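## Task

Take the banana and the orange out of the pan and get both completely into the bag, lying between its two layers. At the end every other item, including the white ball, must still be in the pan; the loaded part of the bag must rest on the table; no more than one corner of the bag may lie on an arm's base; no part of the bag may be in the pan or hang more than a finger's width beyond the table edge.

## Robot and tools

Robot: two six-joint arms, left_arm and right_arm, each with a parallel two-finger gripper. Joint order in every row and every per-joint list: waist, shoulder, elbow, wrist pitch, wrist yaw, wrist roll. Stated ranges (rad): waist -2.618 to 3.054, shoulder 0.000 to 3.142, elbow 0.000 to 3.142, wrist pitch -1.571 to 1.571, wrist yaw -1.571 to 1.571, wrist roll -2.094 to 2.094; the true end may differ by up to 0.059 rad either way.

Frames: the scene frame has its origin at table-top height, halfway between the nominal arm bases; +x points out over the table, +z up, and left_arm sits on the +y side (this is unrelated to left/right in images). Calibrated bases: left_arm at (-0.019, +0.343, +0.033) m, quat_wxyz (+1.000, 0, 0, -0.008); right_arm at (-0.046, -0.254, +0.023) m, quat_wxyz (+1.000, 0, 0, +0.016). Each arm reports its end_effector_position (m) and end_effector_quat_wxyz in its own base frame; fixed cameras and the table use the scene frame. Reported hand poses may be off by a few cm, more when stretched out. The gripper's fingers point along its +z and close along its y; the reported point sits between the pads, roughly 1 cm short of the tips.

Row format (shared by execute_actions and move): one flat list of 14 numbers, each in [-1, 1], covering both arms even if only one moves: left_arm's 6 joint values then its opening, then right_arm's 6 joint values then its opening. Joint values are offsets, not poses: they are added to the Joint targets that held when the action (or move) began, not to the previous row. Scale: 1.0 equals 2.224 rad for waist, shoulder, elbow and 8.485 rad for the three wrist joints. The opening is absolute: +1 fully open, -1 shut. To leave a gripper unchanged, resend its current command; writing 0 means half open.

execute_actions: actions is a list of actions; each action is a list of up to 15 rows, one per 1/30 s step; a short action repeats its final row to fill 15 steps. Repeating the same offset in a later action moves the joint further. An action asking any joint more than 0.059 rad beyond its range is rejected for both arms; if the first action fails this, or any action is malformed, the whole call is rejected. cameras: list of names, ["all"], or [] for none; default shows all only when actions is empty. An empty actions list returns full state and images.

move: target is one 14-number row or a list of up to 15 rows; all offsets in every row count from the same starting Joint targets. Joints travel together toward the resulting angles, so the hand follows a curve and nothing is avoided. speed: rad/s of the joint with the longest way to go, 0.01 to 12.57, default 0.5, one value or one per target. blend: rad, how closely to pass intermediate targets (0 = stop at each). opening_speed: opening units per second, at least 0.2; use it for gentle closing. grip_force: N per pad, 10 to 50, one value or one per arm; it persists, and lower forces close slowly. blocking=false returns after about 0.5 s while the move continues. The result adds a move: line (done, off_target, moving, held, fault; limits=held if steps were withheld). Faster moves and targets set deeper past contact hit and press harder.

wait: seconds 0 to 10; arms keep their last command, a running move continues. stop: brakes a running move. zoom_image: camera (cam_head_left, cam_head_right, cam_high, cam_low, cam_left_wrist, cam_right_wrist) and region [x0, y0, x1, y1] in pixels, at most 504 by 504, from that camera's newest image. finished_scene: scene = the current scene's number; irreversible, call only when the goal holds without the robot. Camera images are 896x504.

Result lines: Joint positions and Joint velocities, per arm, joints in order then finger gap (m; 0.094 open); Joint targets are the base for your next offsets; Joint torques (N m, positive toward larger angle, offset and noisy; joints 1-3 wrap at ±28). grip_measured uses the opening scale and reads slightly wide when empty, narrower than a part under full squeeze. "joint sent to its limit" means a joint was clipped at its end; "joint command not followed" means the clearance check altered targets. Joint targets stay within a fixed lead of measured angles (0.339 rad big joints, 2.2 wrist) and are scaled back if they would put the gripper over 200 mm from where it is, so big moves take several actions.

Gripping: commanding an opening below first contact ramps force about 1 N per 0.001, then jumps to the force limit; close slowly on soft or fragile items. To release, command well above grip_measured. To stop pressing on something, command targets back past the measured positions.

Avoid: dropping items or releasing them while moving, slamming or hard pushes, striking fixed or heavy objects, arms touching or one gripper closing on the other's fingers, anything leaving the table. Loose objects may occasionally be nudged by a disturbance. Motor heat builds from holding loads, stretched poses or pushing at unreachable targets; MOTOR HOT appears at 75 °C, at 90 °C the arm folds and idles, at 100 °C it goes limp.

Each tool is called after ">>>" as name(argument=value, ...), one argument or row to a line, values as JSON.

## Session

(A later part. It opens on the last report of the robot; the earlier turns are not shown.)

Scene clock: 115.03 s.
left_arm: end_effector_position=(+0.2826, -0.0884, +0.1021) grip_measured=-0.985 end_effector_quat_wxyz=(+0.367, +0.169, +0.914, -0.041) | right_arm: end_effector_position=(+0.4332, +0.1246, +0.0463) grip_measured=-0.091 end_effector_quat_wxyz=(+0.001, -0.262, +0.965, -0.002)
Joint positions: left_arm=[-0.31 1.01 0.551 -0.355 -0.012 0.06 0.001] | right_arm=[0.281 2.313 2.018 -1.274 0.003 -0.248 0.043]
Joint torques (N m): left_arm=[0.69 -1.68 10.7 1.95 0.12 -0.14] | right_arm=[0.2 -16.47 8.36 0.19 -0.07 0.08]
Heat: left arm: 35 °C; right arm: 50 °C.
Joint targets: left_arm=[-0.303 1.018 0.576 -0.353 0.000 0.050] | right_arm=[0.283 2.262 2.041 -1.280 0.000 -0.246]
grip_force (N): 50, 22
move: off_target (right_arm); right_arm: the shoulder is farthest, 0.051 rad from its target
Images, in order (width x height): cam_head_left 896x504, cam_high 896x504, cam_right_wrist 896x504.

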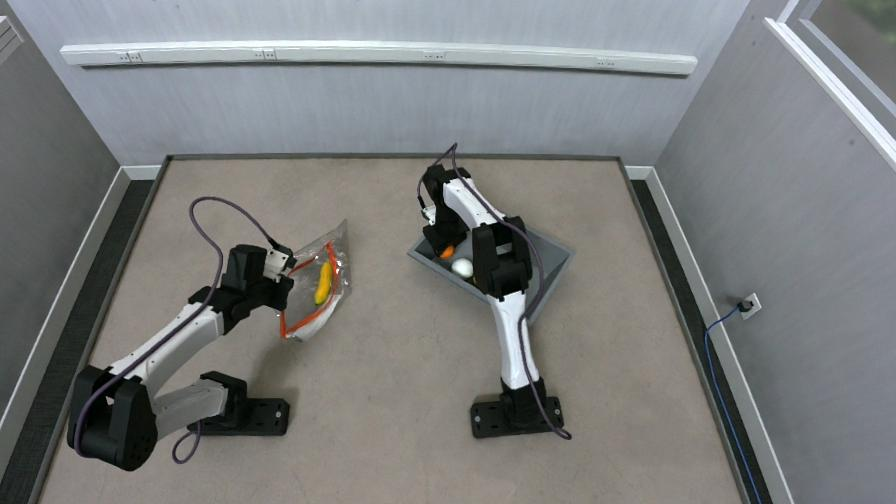

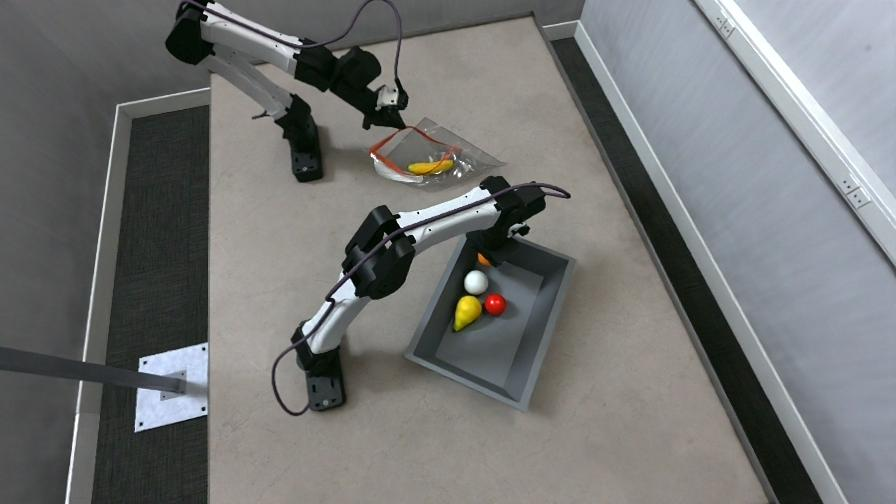

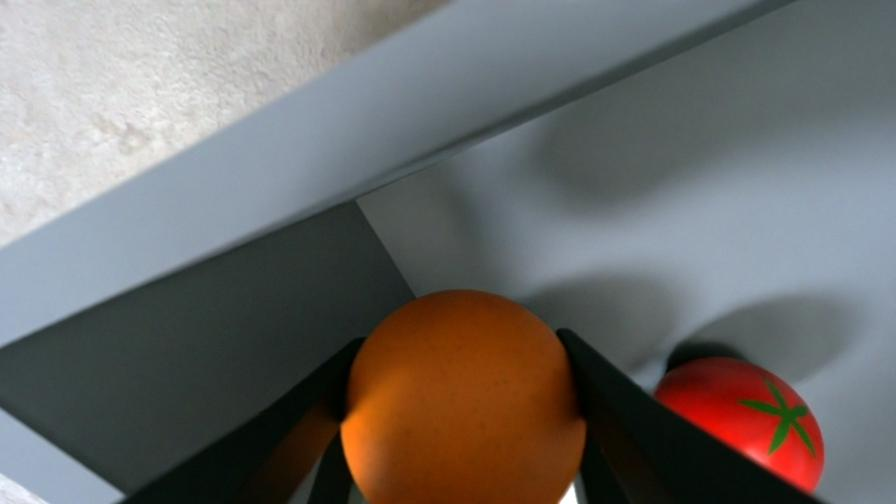

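>>> move(
  target=[
    [0,0,0,0,0,0,-1,0,-0.0135,0.1574,-0.0236,0,0,-0.17],
    [0.0603,-0.0121,0.0486,-0.0165,0,0,-1,0.2,-0.0444,0.03,0.0364,0,0.0236,-0.17],
  ],
  blend=0.05,
  speed=0.5,
  cameras=["all"],
)

Scene clock: 118.77 s.
left_arm: end_effector_position=(+0.2931, -0.0501, +0.1281) grip_measured=-0.985 end_effector_quat_wxyz=(+0.364, +0.108, +0.925, -0.016) | right_arm: end_effector_position=(+0.4031, +0.3633, +0.1340) grip_measured=-0.091 end_effector_quat_wxyz=(+0.219, -0.373, +0.898, +0.077)
Joint positions: left_arm=[-0.176 1.003 0.66 -0.481 -0.012 0.06 0.001] | right_arm=[0.734 2.224 2.111 -0.989 0.001 -0.054 0.043]
Joint torques (N m): left_arm=[0.72 -3.25 10.69 1.78 0.11 -0.15] | right_arm=[-0.54 -17.48 6.58 1.36 -0.03 0.13]
Heat: left arm: 36 °C; right arm: 52 °C.
Joint targets: left_arm=[-0.170 0.991 0.684 -0.494 -0.001 0.050] | right_arm=[0.728 2.163 2.108 -0.971 0.000 -0.046]
grip_force (N): 50, 22
move: off_target (right_arm); right_arm: the shoulder is farthest, 0.061 rad from its target

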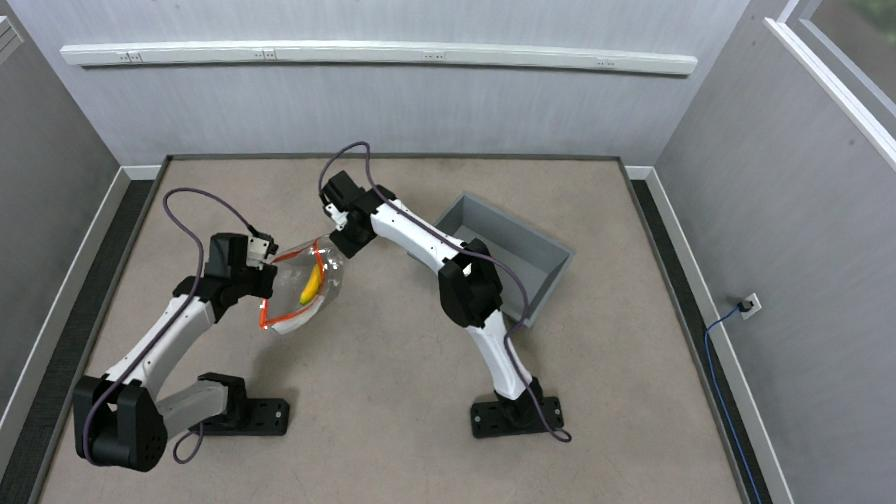

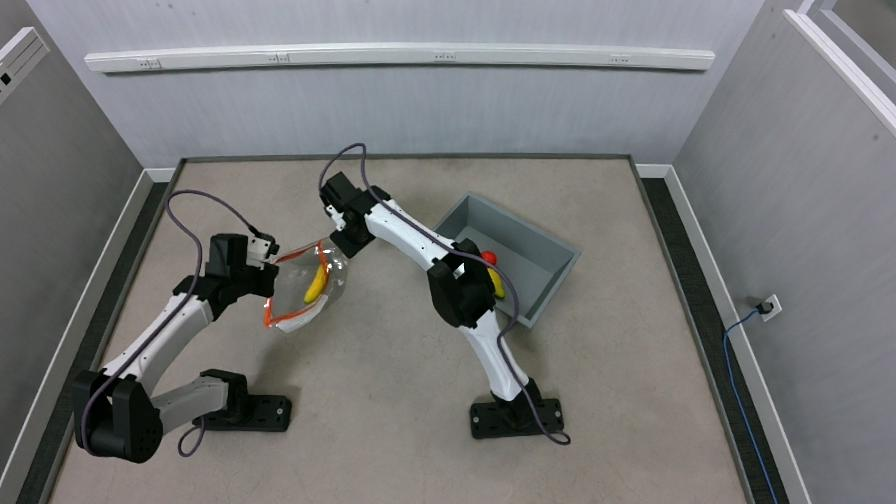

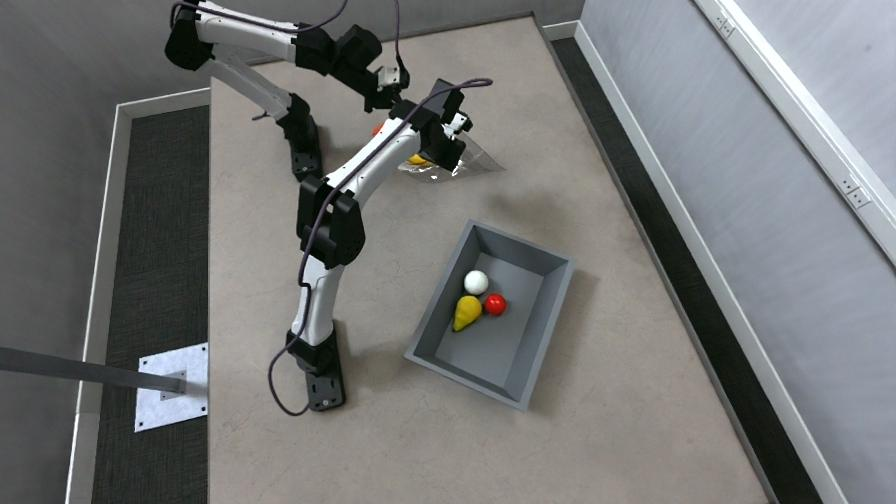

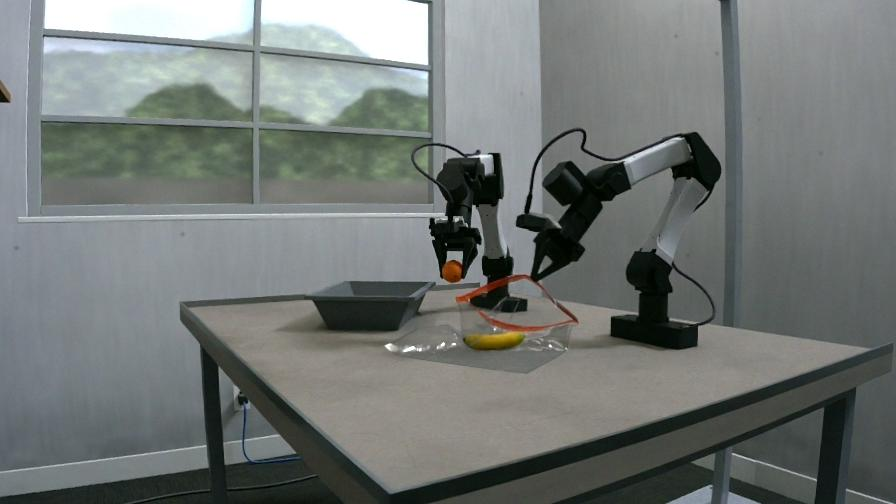

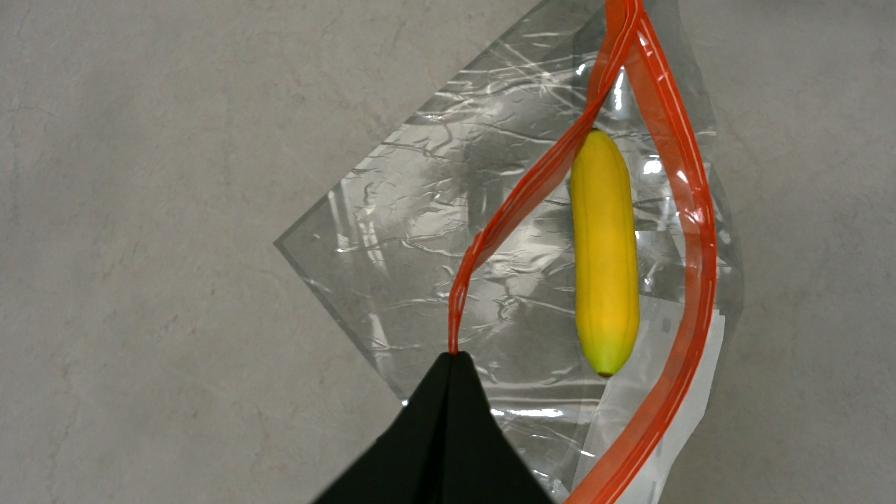

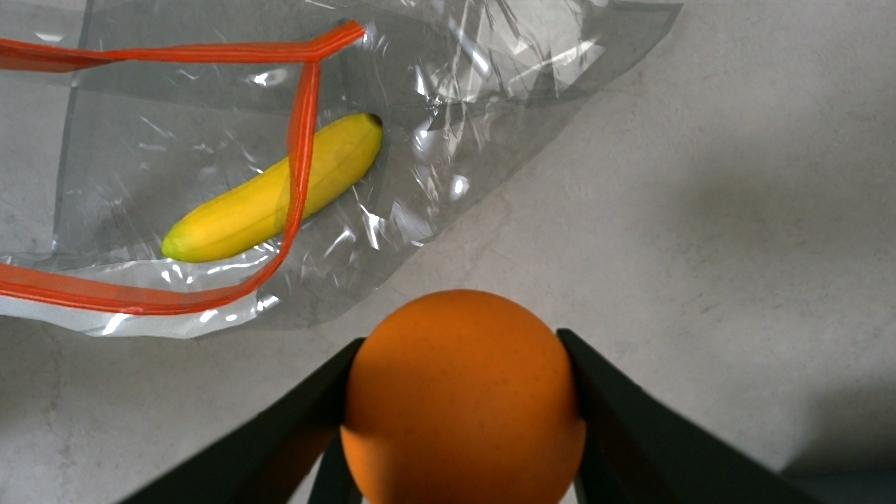

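>>> move(
  target=[0.0265,0.0762,0.0652,0.003,0,0,-1,0.0998,0.1376,0.185,-0.0211,0,0,-0.17],
  speed=0.5,
  cameras=["all"],
)

Scene clock: 121.53 s.
left_arm: end_effector_position=(+0.3298, -0.0367, +0.1456) grip_measured=-0.985 end_effector_quat_wxyz=(+0.365, +0.080, +0.928, -0.005) | right_arm: end_effector_position=(+0.3346, +0.4691, +0.1269) grip_measured=-0.091 end_effector_quat_wxyz=(+0.204, -0.468, +0.854, +0.098)
Joint positions: left_arm=[-0.117 1.152 0.804 -0.476 -0.012 0.06 0.001] | right_arm=[0.952 2.455 2.491 -1.15 0.001 -0.051 0.043]
Joint torques (N m): left_arm=[0.69 -2.85 10.76 2 0.11 -0.14] | right_arm=[-0.05 -12.22 9.39 1.11 -0.03 0.11]
Heat: left arm: 36 °C; right arm: 52 °C.
Joint targets: left_arm=[-0.110 1.161 0.829 -0.468 -0.001 0.050] | right_arm=[0.950 2.469 2.520 -1.150 0.000 -0.046]
grip_force (N): 50, 22
move: done

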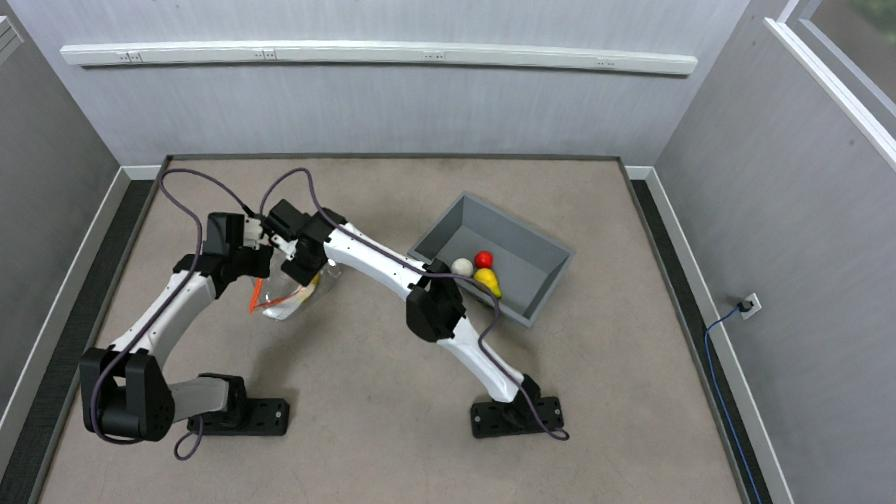

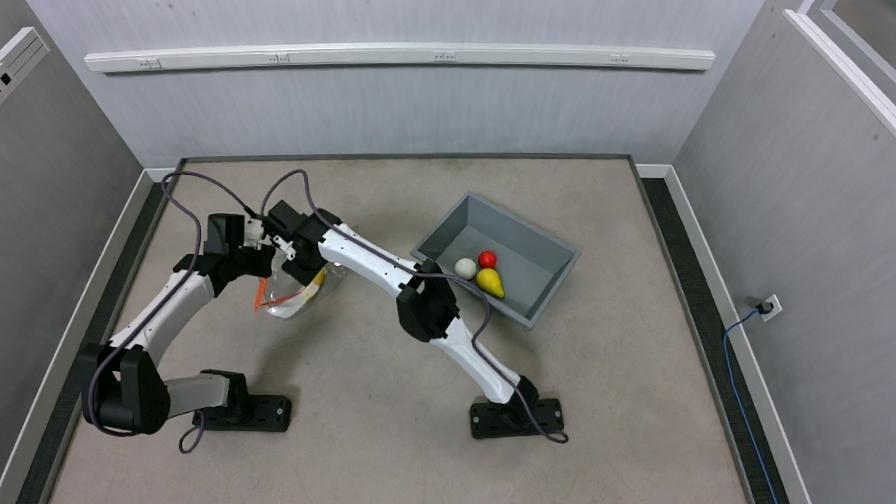

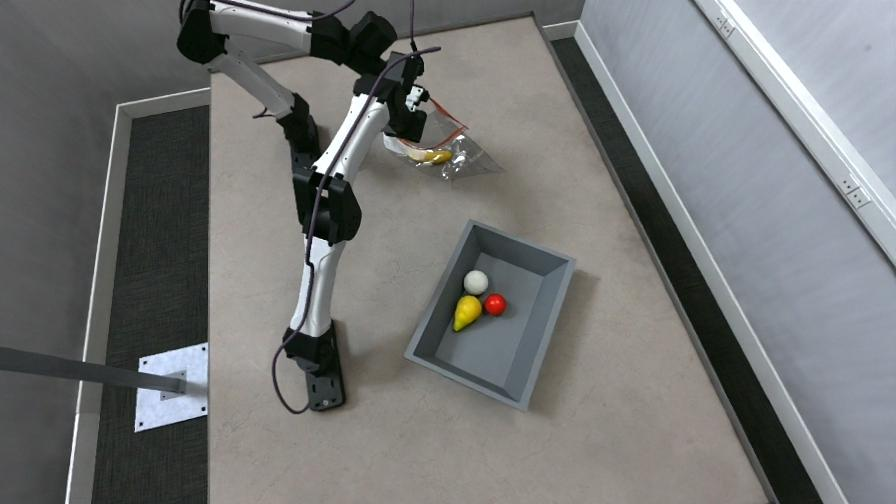

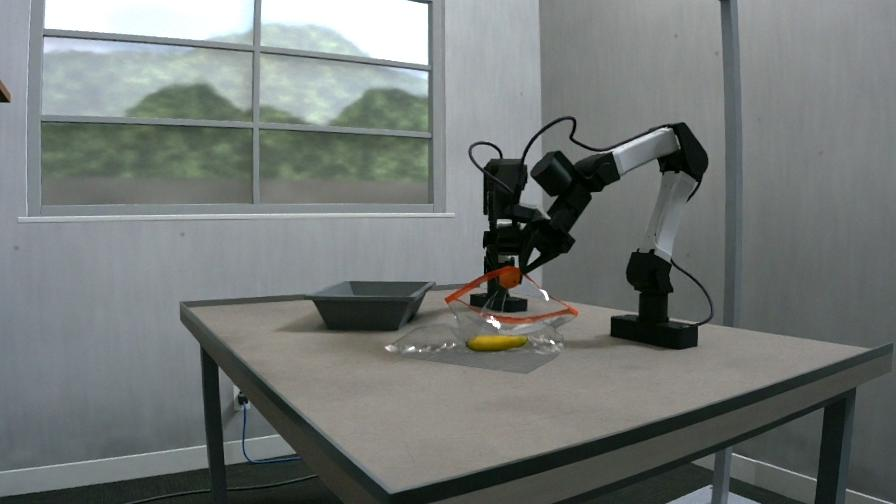

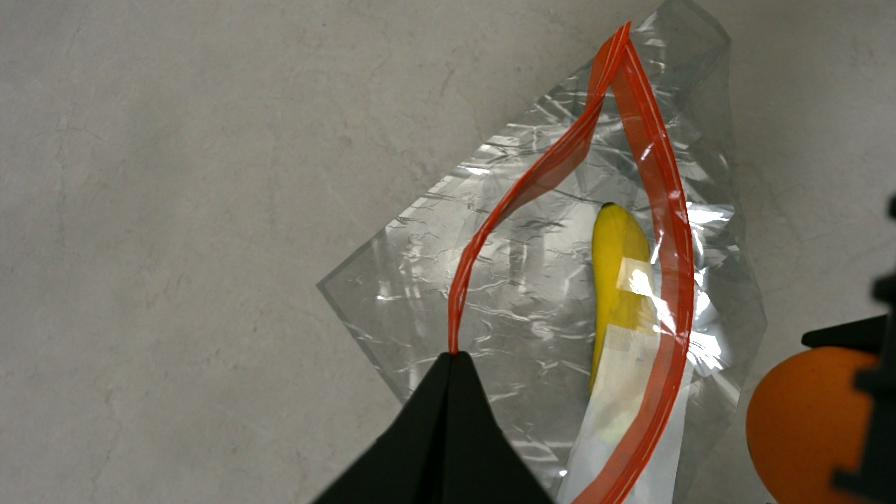

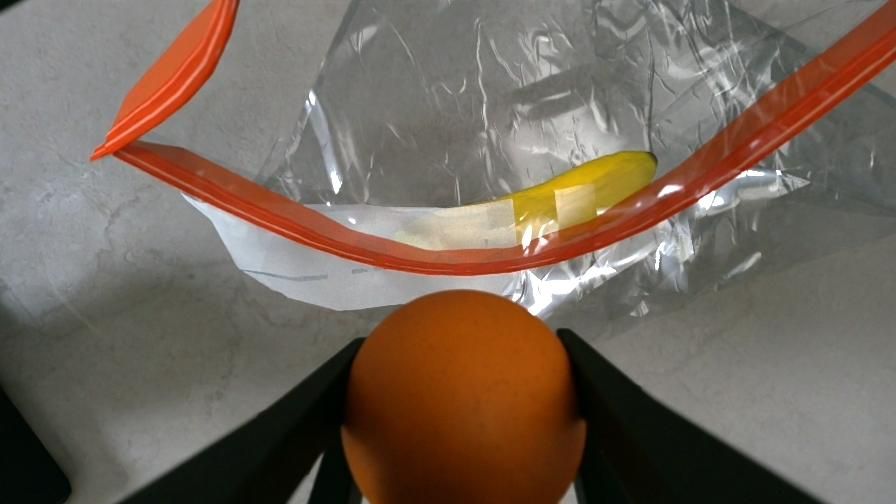

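>>> move(
  target=[0,0,0,0,0,0,-1,-0.0045,0.0643,0.0035,0.0453,0,0,-0.17],
  speed=0.4,
  cameras=["all"],
)

Scene clock: 124.13 s.
left_arm: end_effector_position=(+0.3298, -0.0367, +0.1456) grip_measured=-0.985 end_effector_quat_wxyz=(+0.365, +0.080, +0.928, -0.005) | right_arm: end_effector_position=(+0.3425, +0.4802, +0.1129) grip_measured=-0.091 end_effector_quat_wxyz=(+0.214, -0.467, +0.852, +0.103)
Joint positions: left_arm=[-0.117 1.152 0.804 -0.476 -0.012 0.06 0.001] | right_arm=[0.952 2.493 2.492 -1.09 0.001 -0.051 0.043]
Joint torques (N m): left_arm=[0.69 -2.82 10.76 2.01 0.11 -0.15] | right_arm=[0.05 -14.05 6.9 1.25 -0.03 0.05]
Heat: left arm: 36 °C; right arm: 53 °C.
Joint targets: left_arm=[-0.110 1.161 0.829 -0.468 -0.001 0.050] | right_arm=[0.952 2.490 2.495 -1.087 0.001 -0.051]
grip_force (N): 50, 22
move: held (right_arm; a check stopped the path); limits=held; right_arm: the wrist pitch is farthest, 0.325 rad from its target
joint command not followed: on one or more control steps a check withheld the commanded joint targets of the right arm, and it was not sent them on those steps.
cause: the commanded joint targets, or the way to them, would bring a part of the robot too close to another arm (this arm's wrist (the part past the wrist pitch) and the left arm's wrist camera, at the place that arm is still heading or pushing toward).

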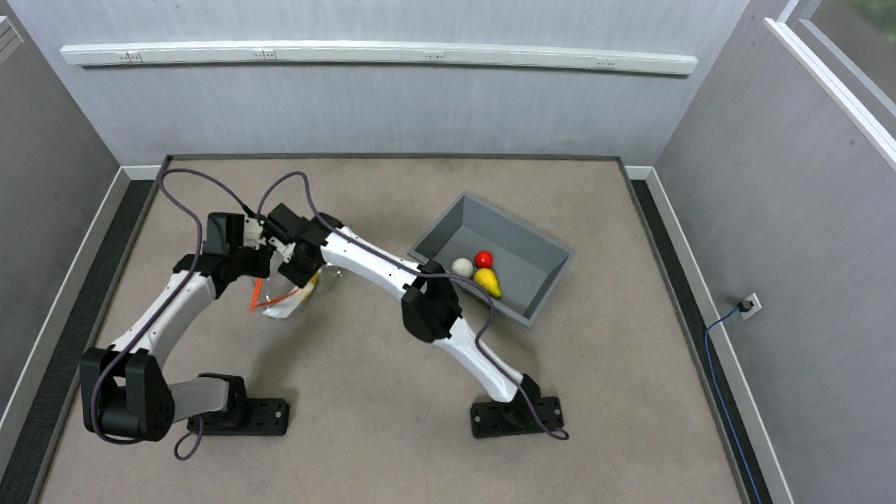

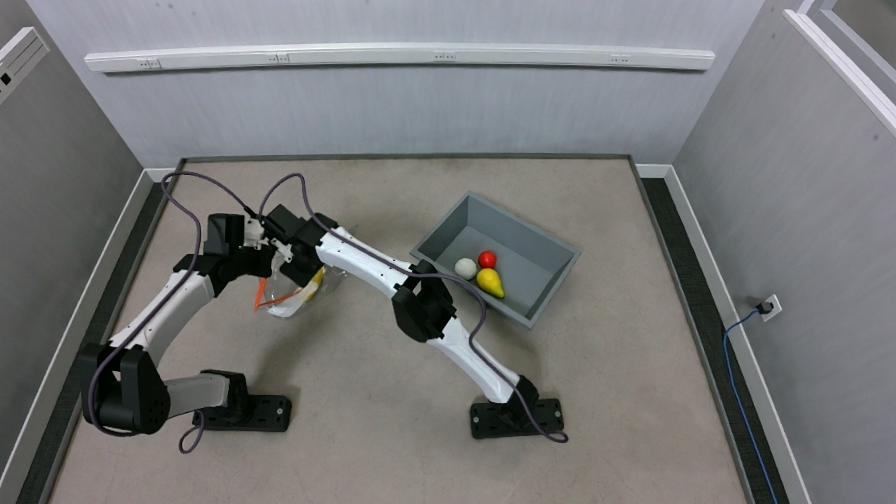

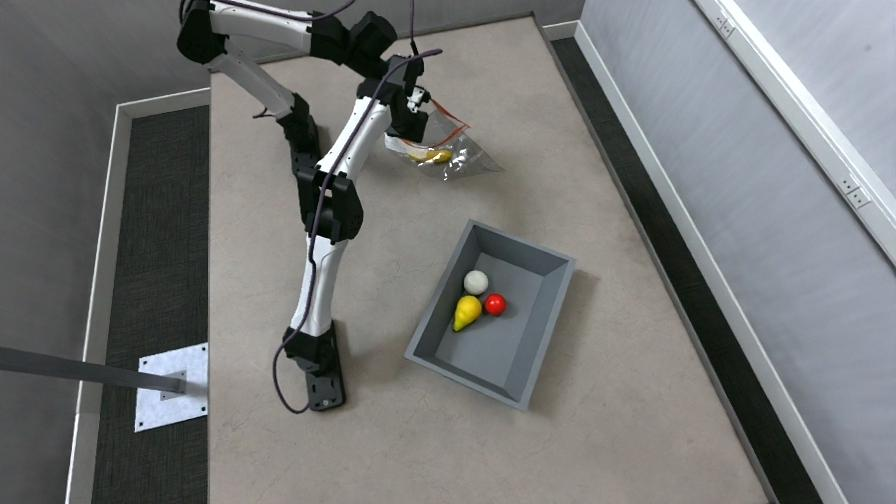

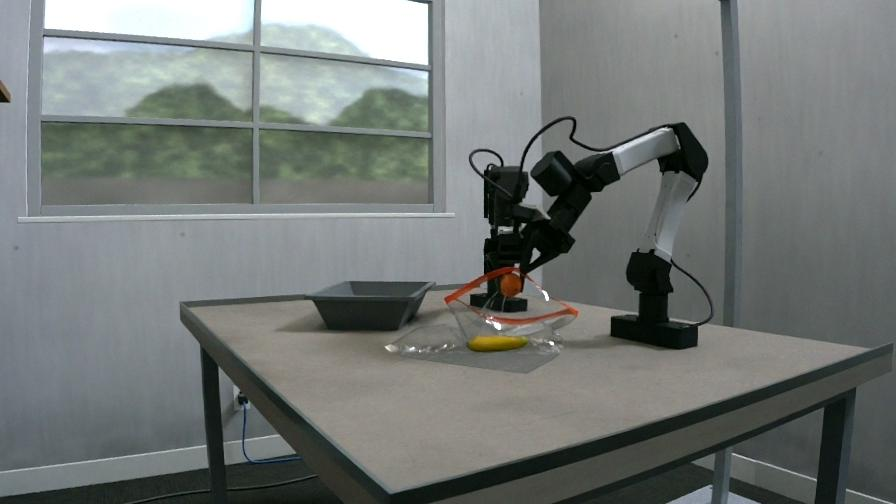

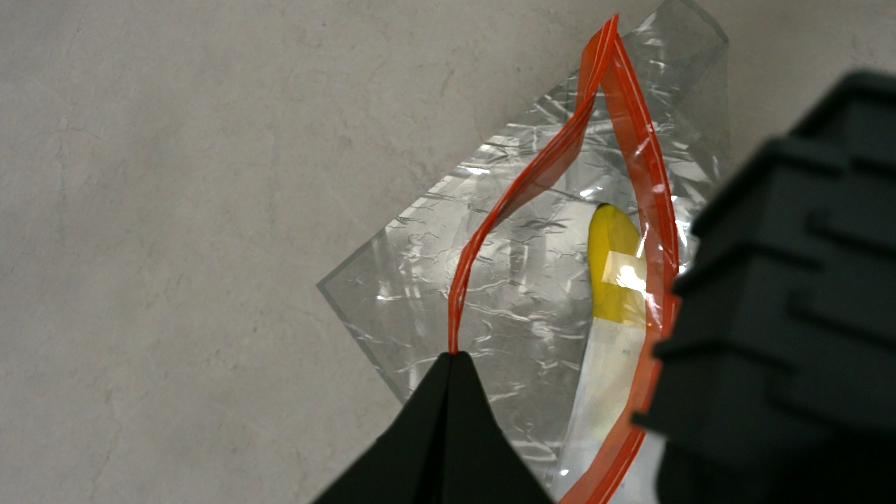

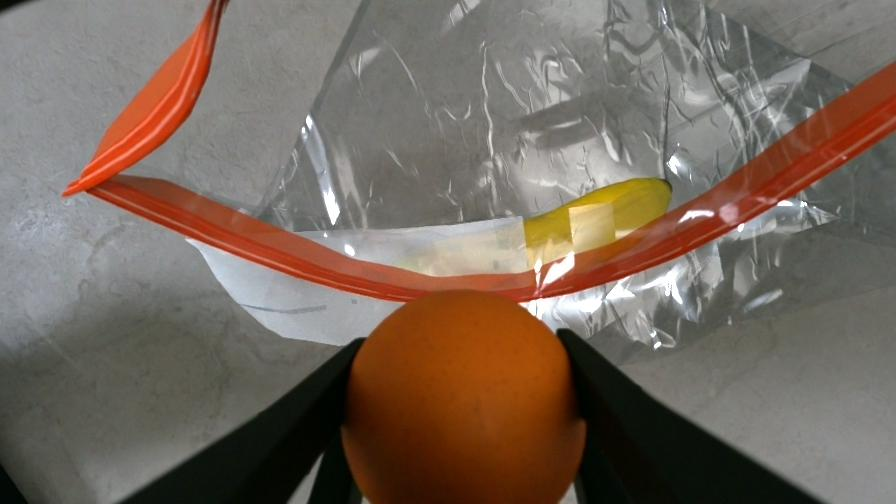

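>>> move(
  target=[
    [0,0,0,0,0,-0.118,-1,0,0,0,0,0,0,-0.17],
    [0,0,0,0,0,-0.118,-1,-0.005,0.0548,0.0148,0.0378,0,0,-0.17],
  ],
  speed=0.6,
  cameras=["cam_left_wrist","cam_right_wrist","cam_low","cam_head_right"],
)

Scene clock: 128.40 s.
left_arm: end_effector_position=(+0.3298, -0.0365, +0.1456) grip_measured=-0.985 end_effector_quat_wxyz=(+0.318, -0.375, +0.852, -0.179) | right_arm: end_effector_position=(+0.3811, +0.5283, +0.0895) grip_measured=-0.092 end_effector_quat_wxyz=(+0.299, -0.451, +0.829, +0.143)
Joint positions: left_arm=[-0.116 1.152 0.804 -0.476 -0.012 -0.94 0.001] | right_arm=[0.946 2.602 2.497 -0.791 0.001 -0.051 0.043]
Joint torques (N m): left_arm=[0.69 -2.85 10.73 2 0.06 -0.12] | right_arm=[-0.55 -13.75 10.04 1.71 -0.03 0.05]
Heat: left arm: 36 °C; right arm: 53 °C.
Joint targets: left_arm=[-0.111 1.161 0.829 -0.468 -0.001 -0.951] | right_arm=[0.940 2.612 2.528 -0.766 0.001 -0.051]
grip_force (N): 50, 22
move: done
Images, in order (width x height): cam_head_right 896x504, cam_low 896x504, cam_left_wrist 896x504, cam_right_wrist 896x504.

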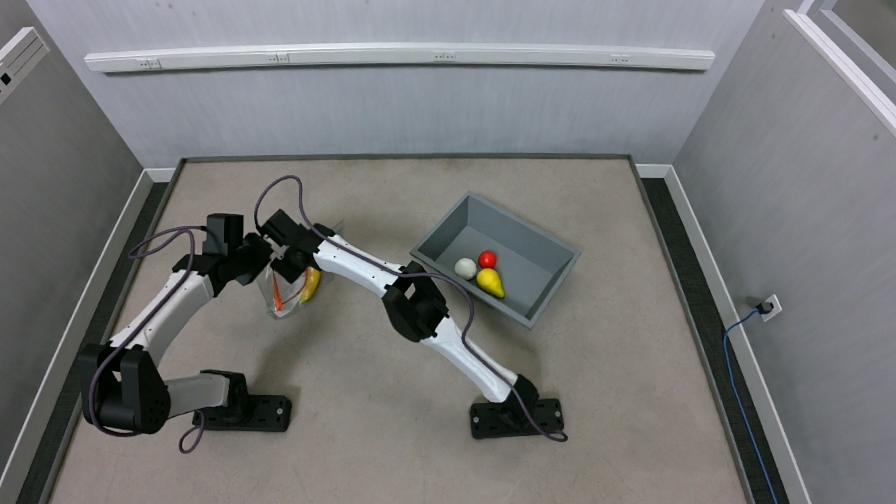

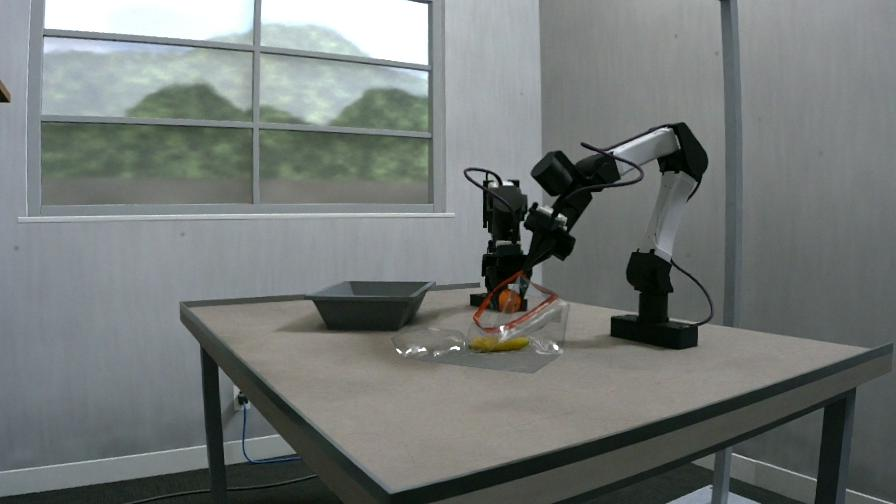

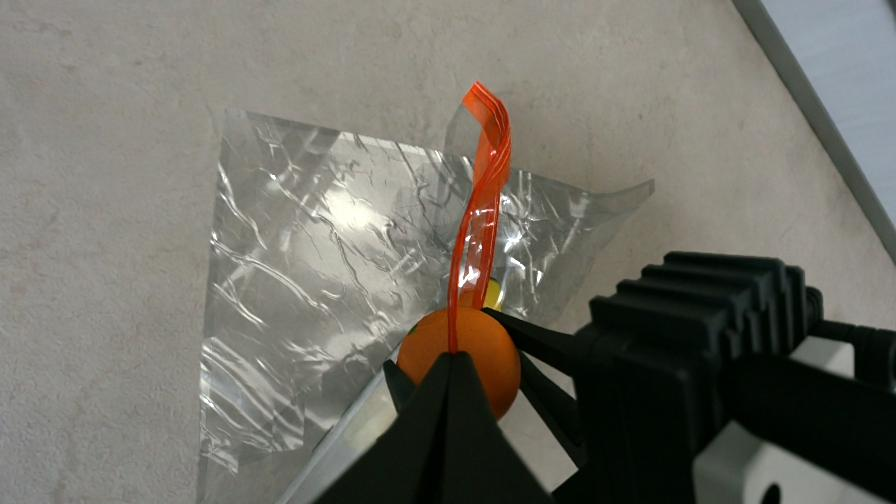

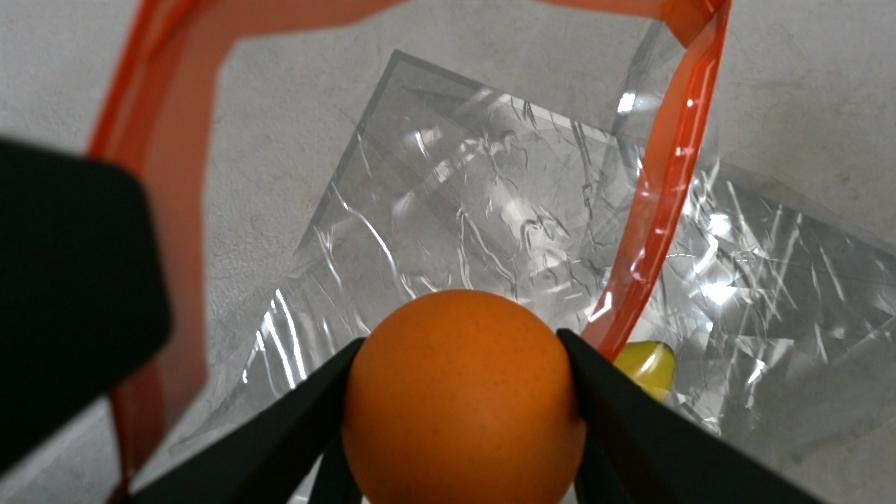

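>>> move(
  target=[0,0,0,0,0,0,-1,0,0,-0.1405,0.0367,0,0,-0.17],
  speed=0.3,
  cameras=["cam_left_wrist","cam_right_wrist","cam_low","cam_head_right"],
)

>>> zoom_image(
  camera="cam_low",
  region=[370, 220, 620, 400],
)

Scene clock: 129.30 s.
left_arm: end_effector_position=(+0.3299, -0.0365, +0.1457) grip_measured=-0.985 end_effector_quat_wxyz=(+0.318, -0.375, +0.852, -0.179) | right_arm: end_effector_position=(+0.3826, +0.5304, +0.0793) grip_measured=-0.092 end_effector_quat_wxyz=(+0.301, -0.451, +0.828, +0.144)
Joint positions: left_arm=[-0.116 1.152 0.804 -0.476 -0.012 -0.94 0.001] | right_arm=[0.946 2.603 2.455 -0.741 0.001 -0.051 0.043]
Joint torques (N m): left_arm=[0.64 -2.86 10.74 1.98 0.06 -0.11] | right_arm=[0.01 -14.82 7.68 1.53 -0.03 0.05]
Heat: left arm: 36 °C; right arm: 54 °C.
Joint targets: left_arm=[-0.111 1.161 0.829 -0.468 -0.001 -0.951] | right_arm=[0.946 2.602 2.461 -0.732 0.001 -0.051]
grip_force (N): 50, 22
move: held (right_arm; a check stopped the path); limits=held; right_arm: the wrist pitch is farthest, 0.287 rad from its target
joint command not followed: on one or more control steps a check withheld the commanded joint targets of the right arm, and it was not sent them on those steps.
cause: the commanded joint targets, or the way to them, would bring a part of the robot too close to another arm (this arm's wrist (the part past the wrist pitch) and the left arm's gripper housing, at the place that arm is still heading or pushing toward).
Images, in order (width x height): cam_head_right 896x504, cam_low 896x504, cam_left_wrist 896x504, cam_right_wrist 896x504.

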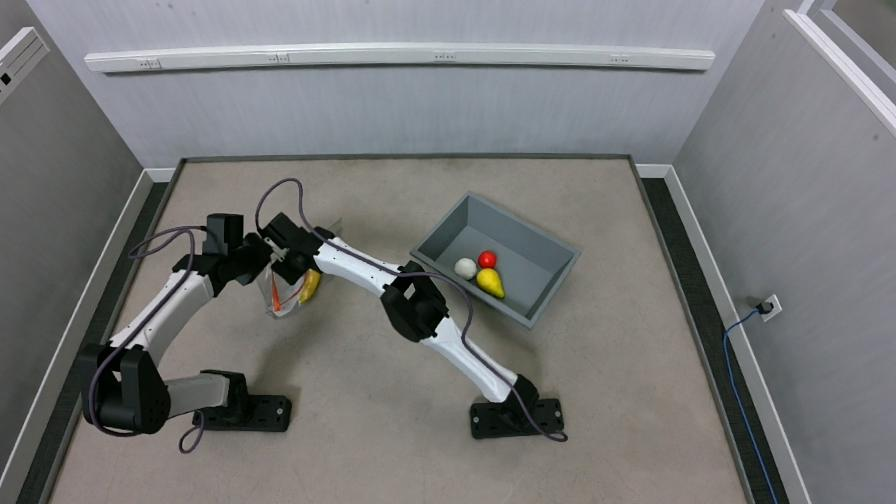

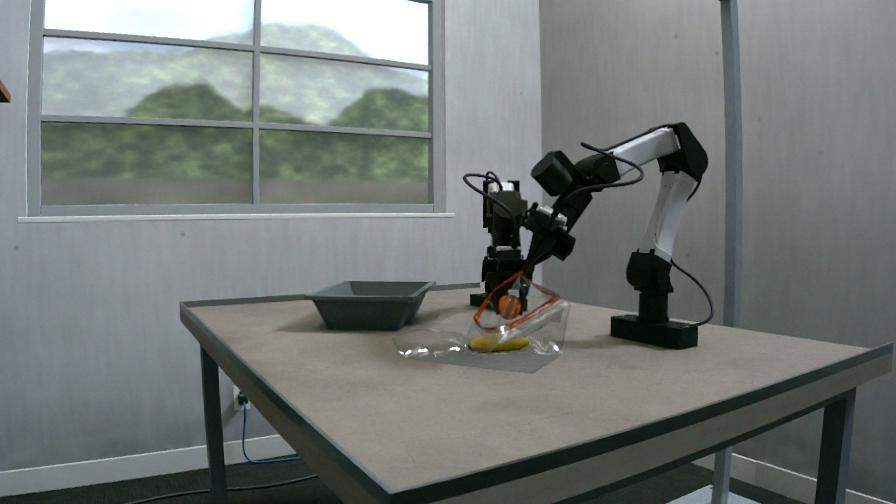

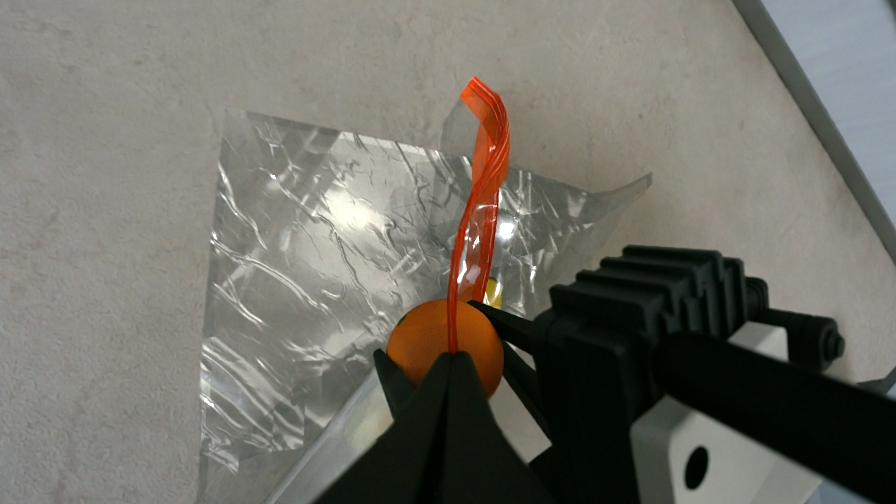

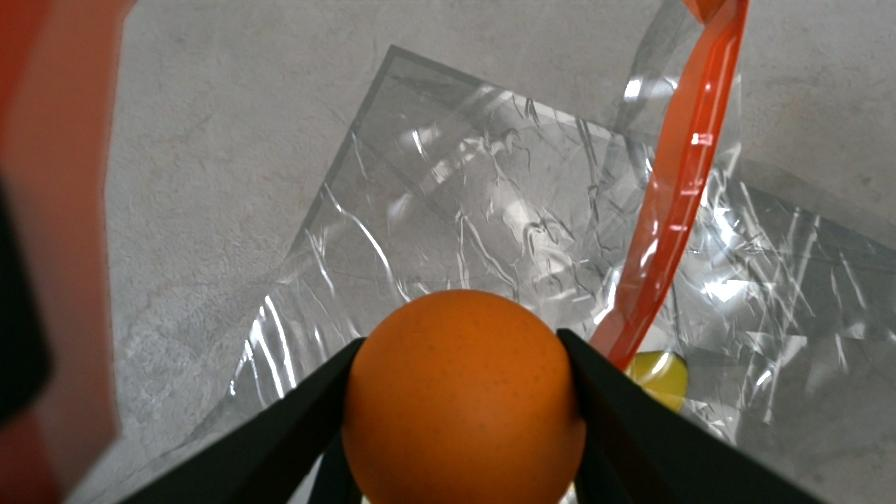

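Scaled by 2.016 from the camera's 896x504 image, which has a finer 1280x720 frame.

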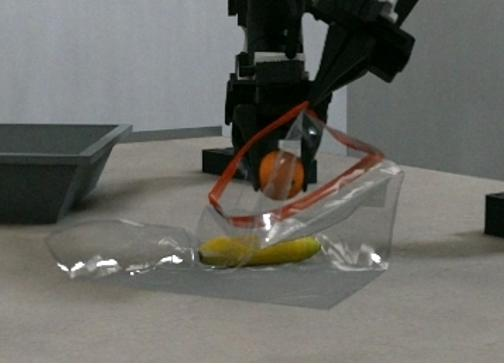

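>>> move(
  target=[
    [0.045,0,0.012,0,0,0,-1,0,0,0,0,0,0,-0.17],
    [0.045,0,0.012,0,0,0,-1,-0.004,0.004,-0.1104,0.0327,0,0,-0.17],
  ],
  speed=0.4,
  cameras=["cam_left_wrist","cam_right_wrist","cam_low","cam_head_right"],
)

>>> zoom_image(
  camera="cam_low",
  region=[370, 220, 620, 400],
)

Scene clock: 131.63 s.
left_arm: end_effector_position=(+0.3374, -0.0035, +0.1571) grip_measured=-0.985 end_effector_quat_wxyz=(+0.337, -0.415, +0.828, -0.169) | right_arm: end_effector_position=(+0.3881, +0.5425, +0.0350) grip_measured=-0.092 end_effector_quat_wxyz=(+0.332, -0.446, +0.815, +0.164)
Joint positions: left_arm=[-0.016 1.152 0.831 -0.476 -0.01 -0.94 0.001] | right_arm=[0.948 2.603 2.23 -0.44 -0.008 -0.051 0.043]
Joint torques (N m): left_arm=[0.68 -2.89 10.8 2.03 0.06 -0.11] | right_arm=[-0.95 -14.01 6 1.37 0.05 0.04]
Heat: left arm: 36 °C; right arm: 54 °C.
Joint targets: left_arm=[-0.010 1.161 0.856 -0.468 0.000 -0.951] | right_arm=[0.937 2.611 2.215 -0.455 0.001 -0.051]
grip_force (N): 50, 22
move: done
Images, in order (width x height): cam_head_right 896x504, cam_low 896x504, cam_left_wrist 896x504, cam_right_wrist 896x504.

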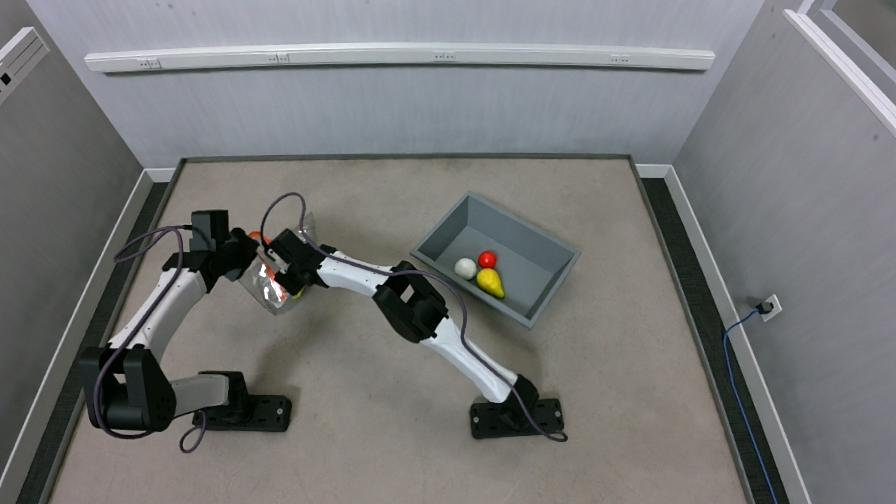

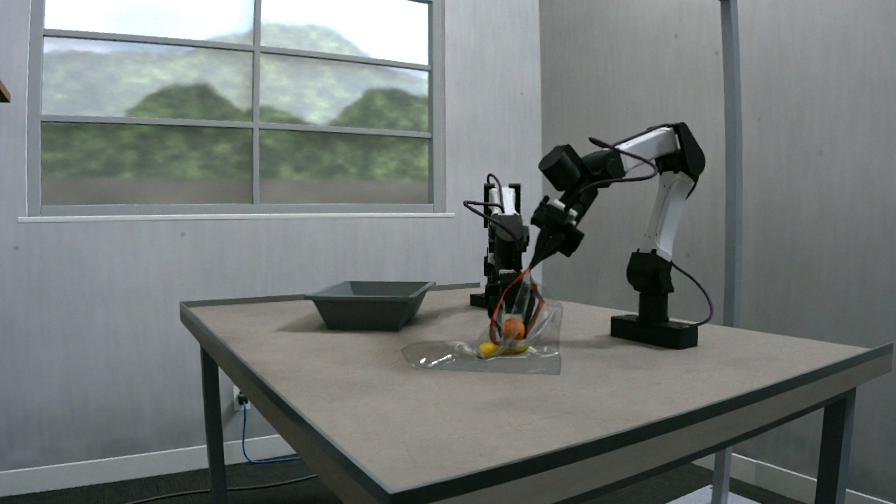

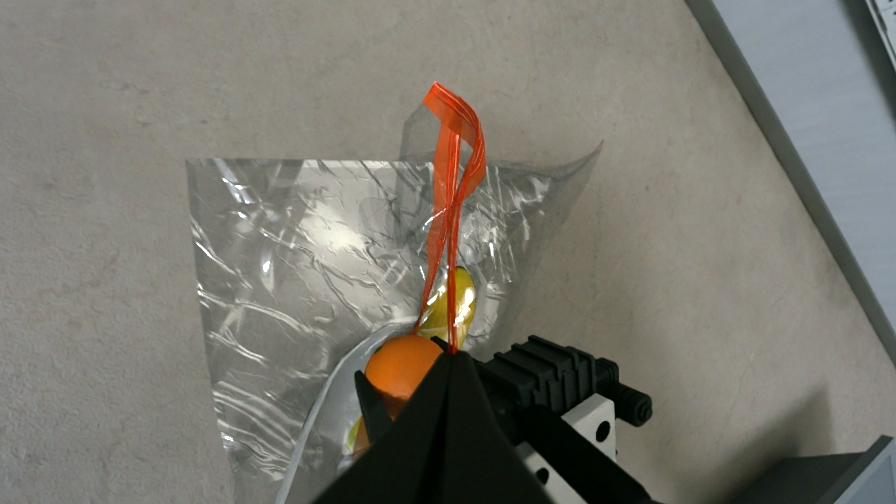

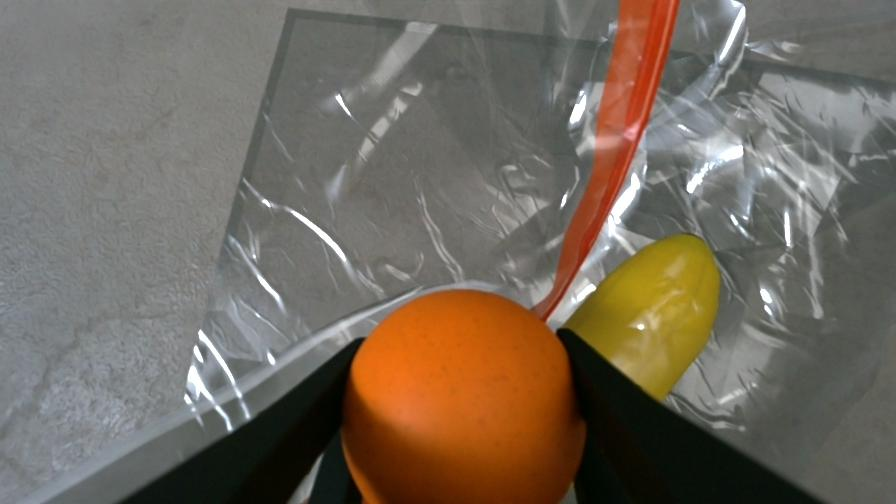

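Scaled by 2.016 from the camera's 896x504 image, which has a finer 1280x720 frame.

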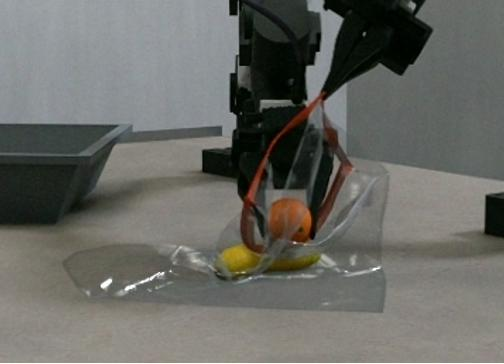

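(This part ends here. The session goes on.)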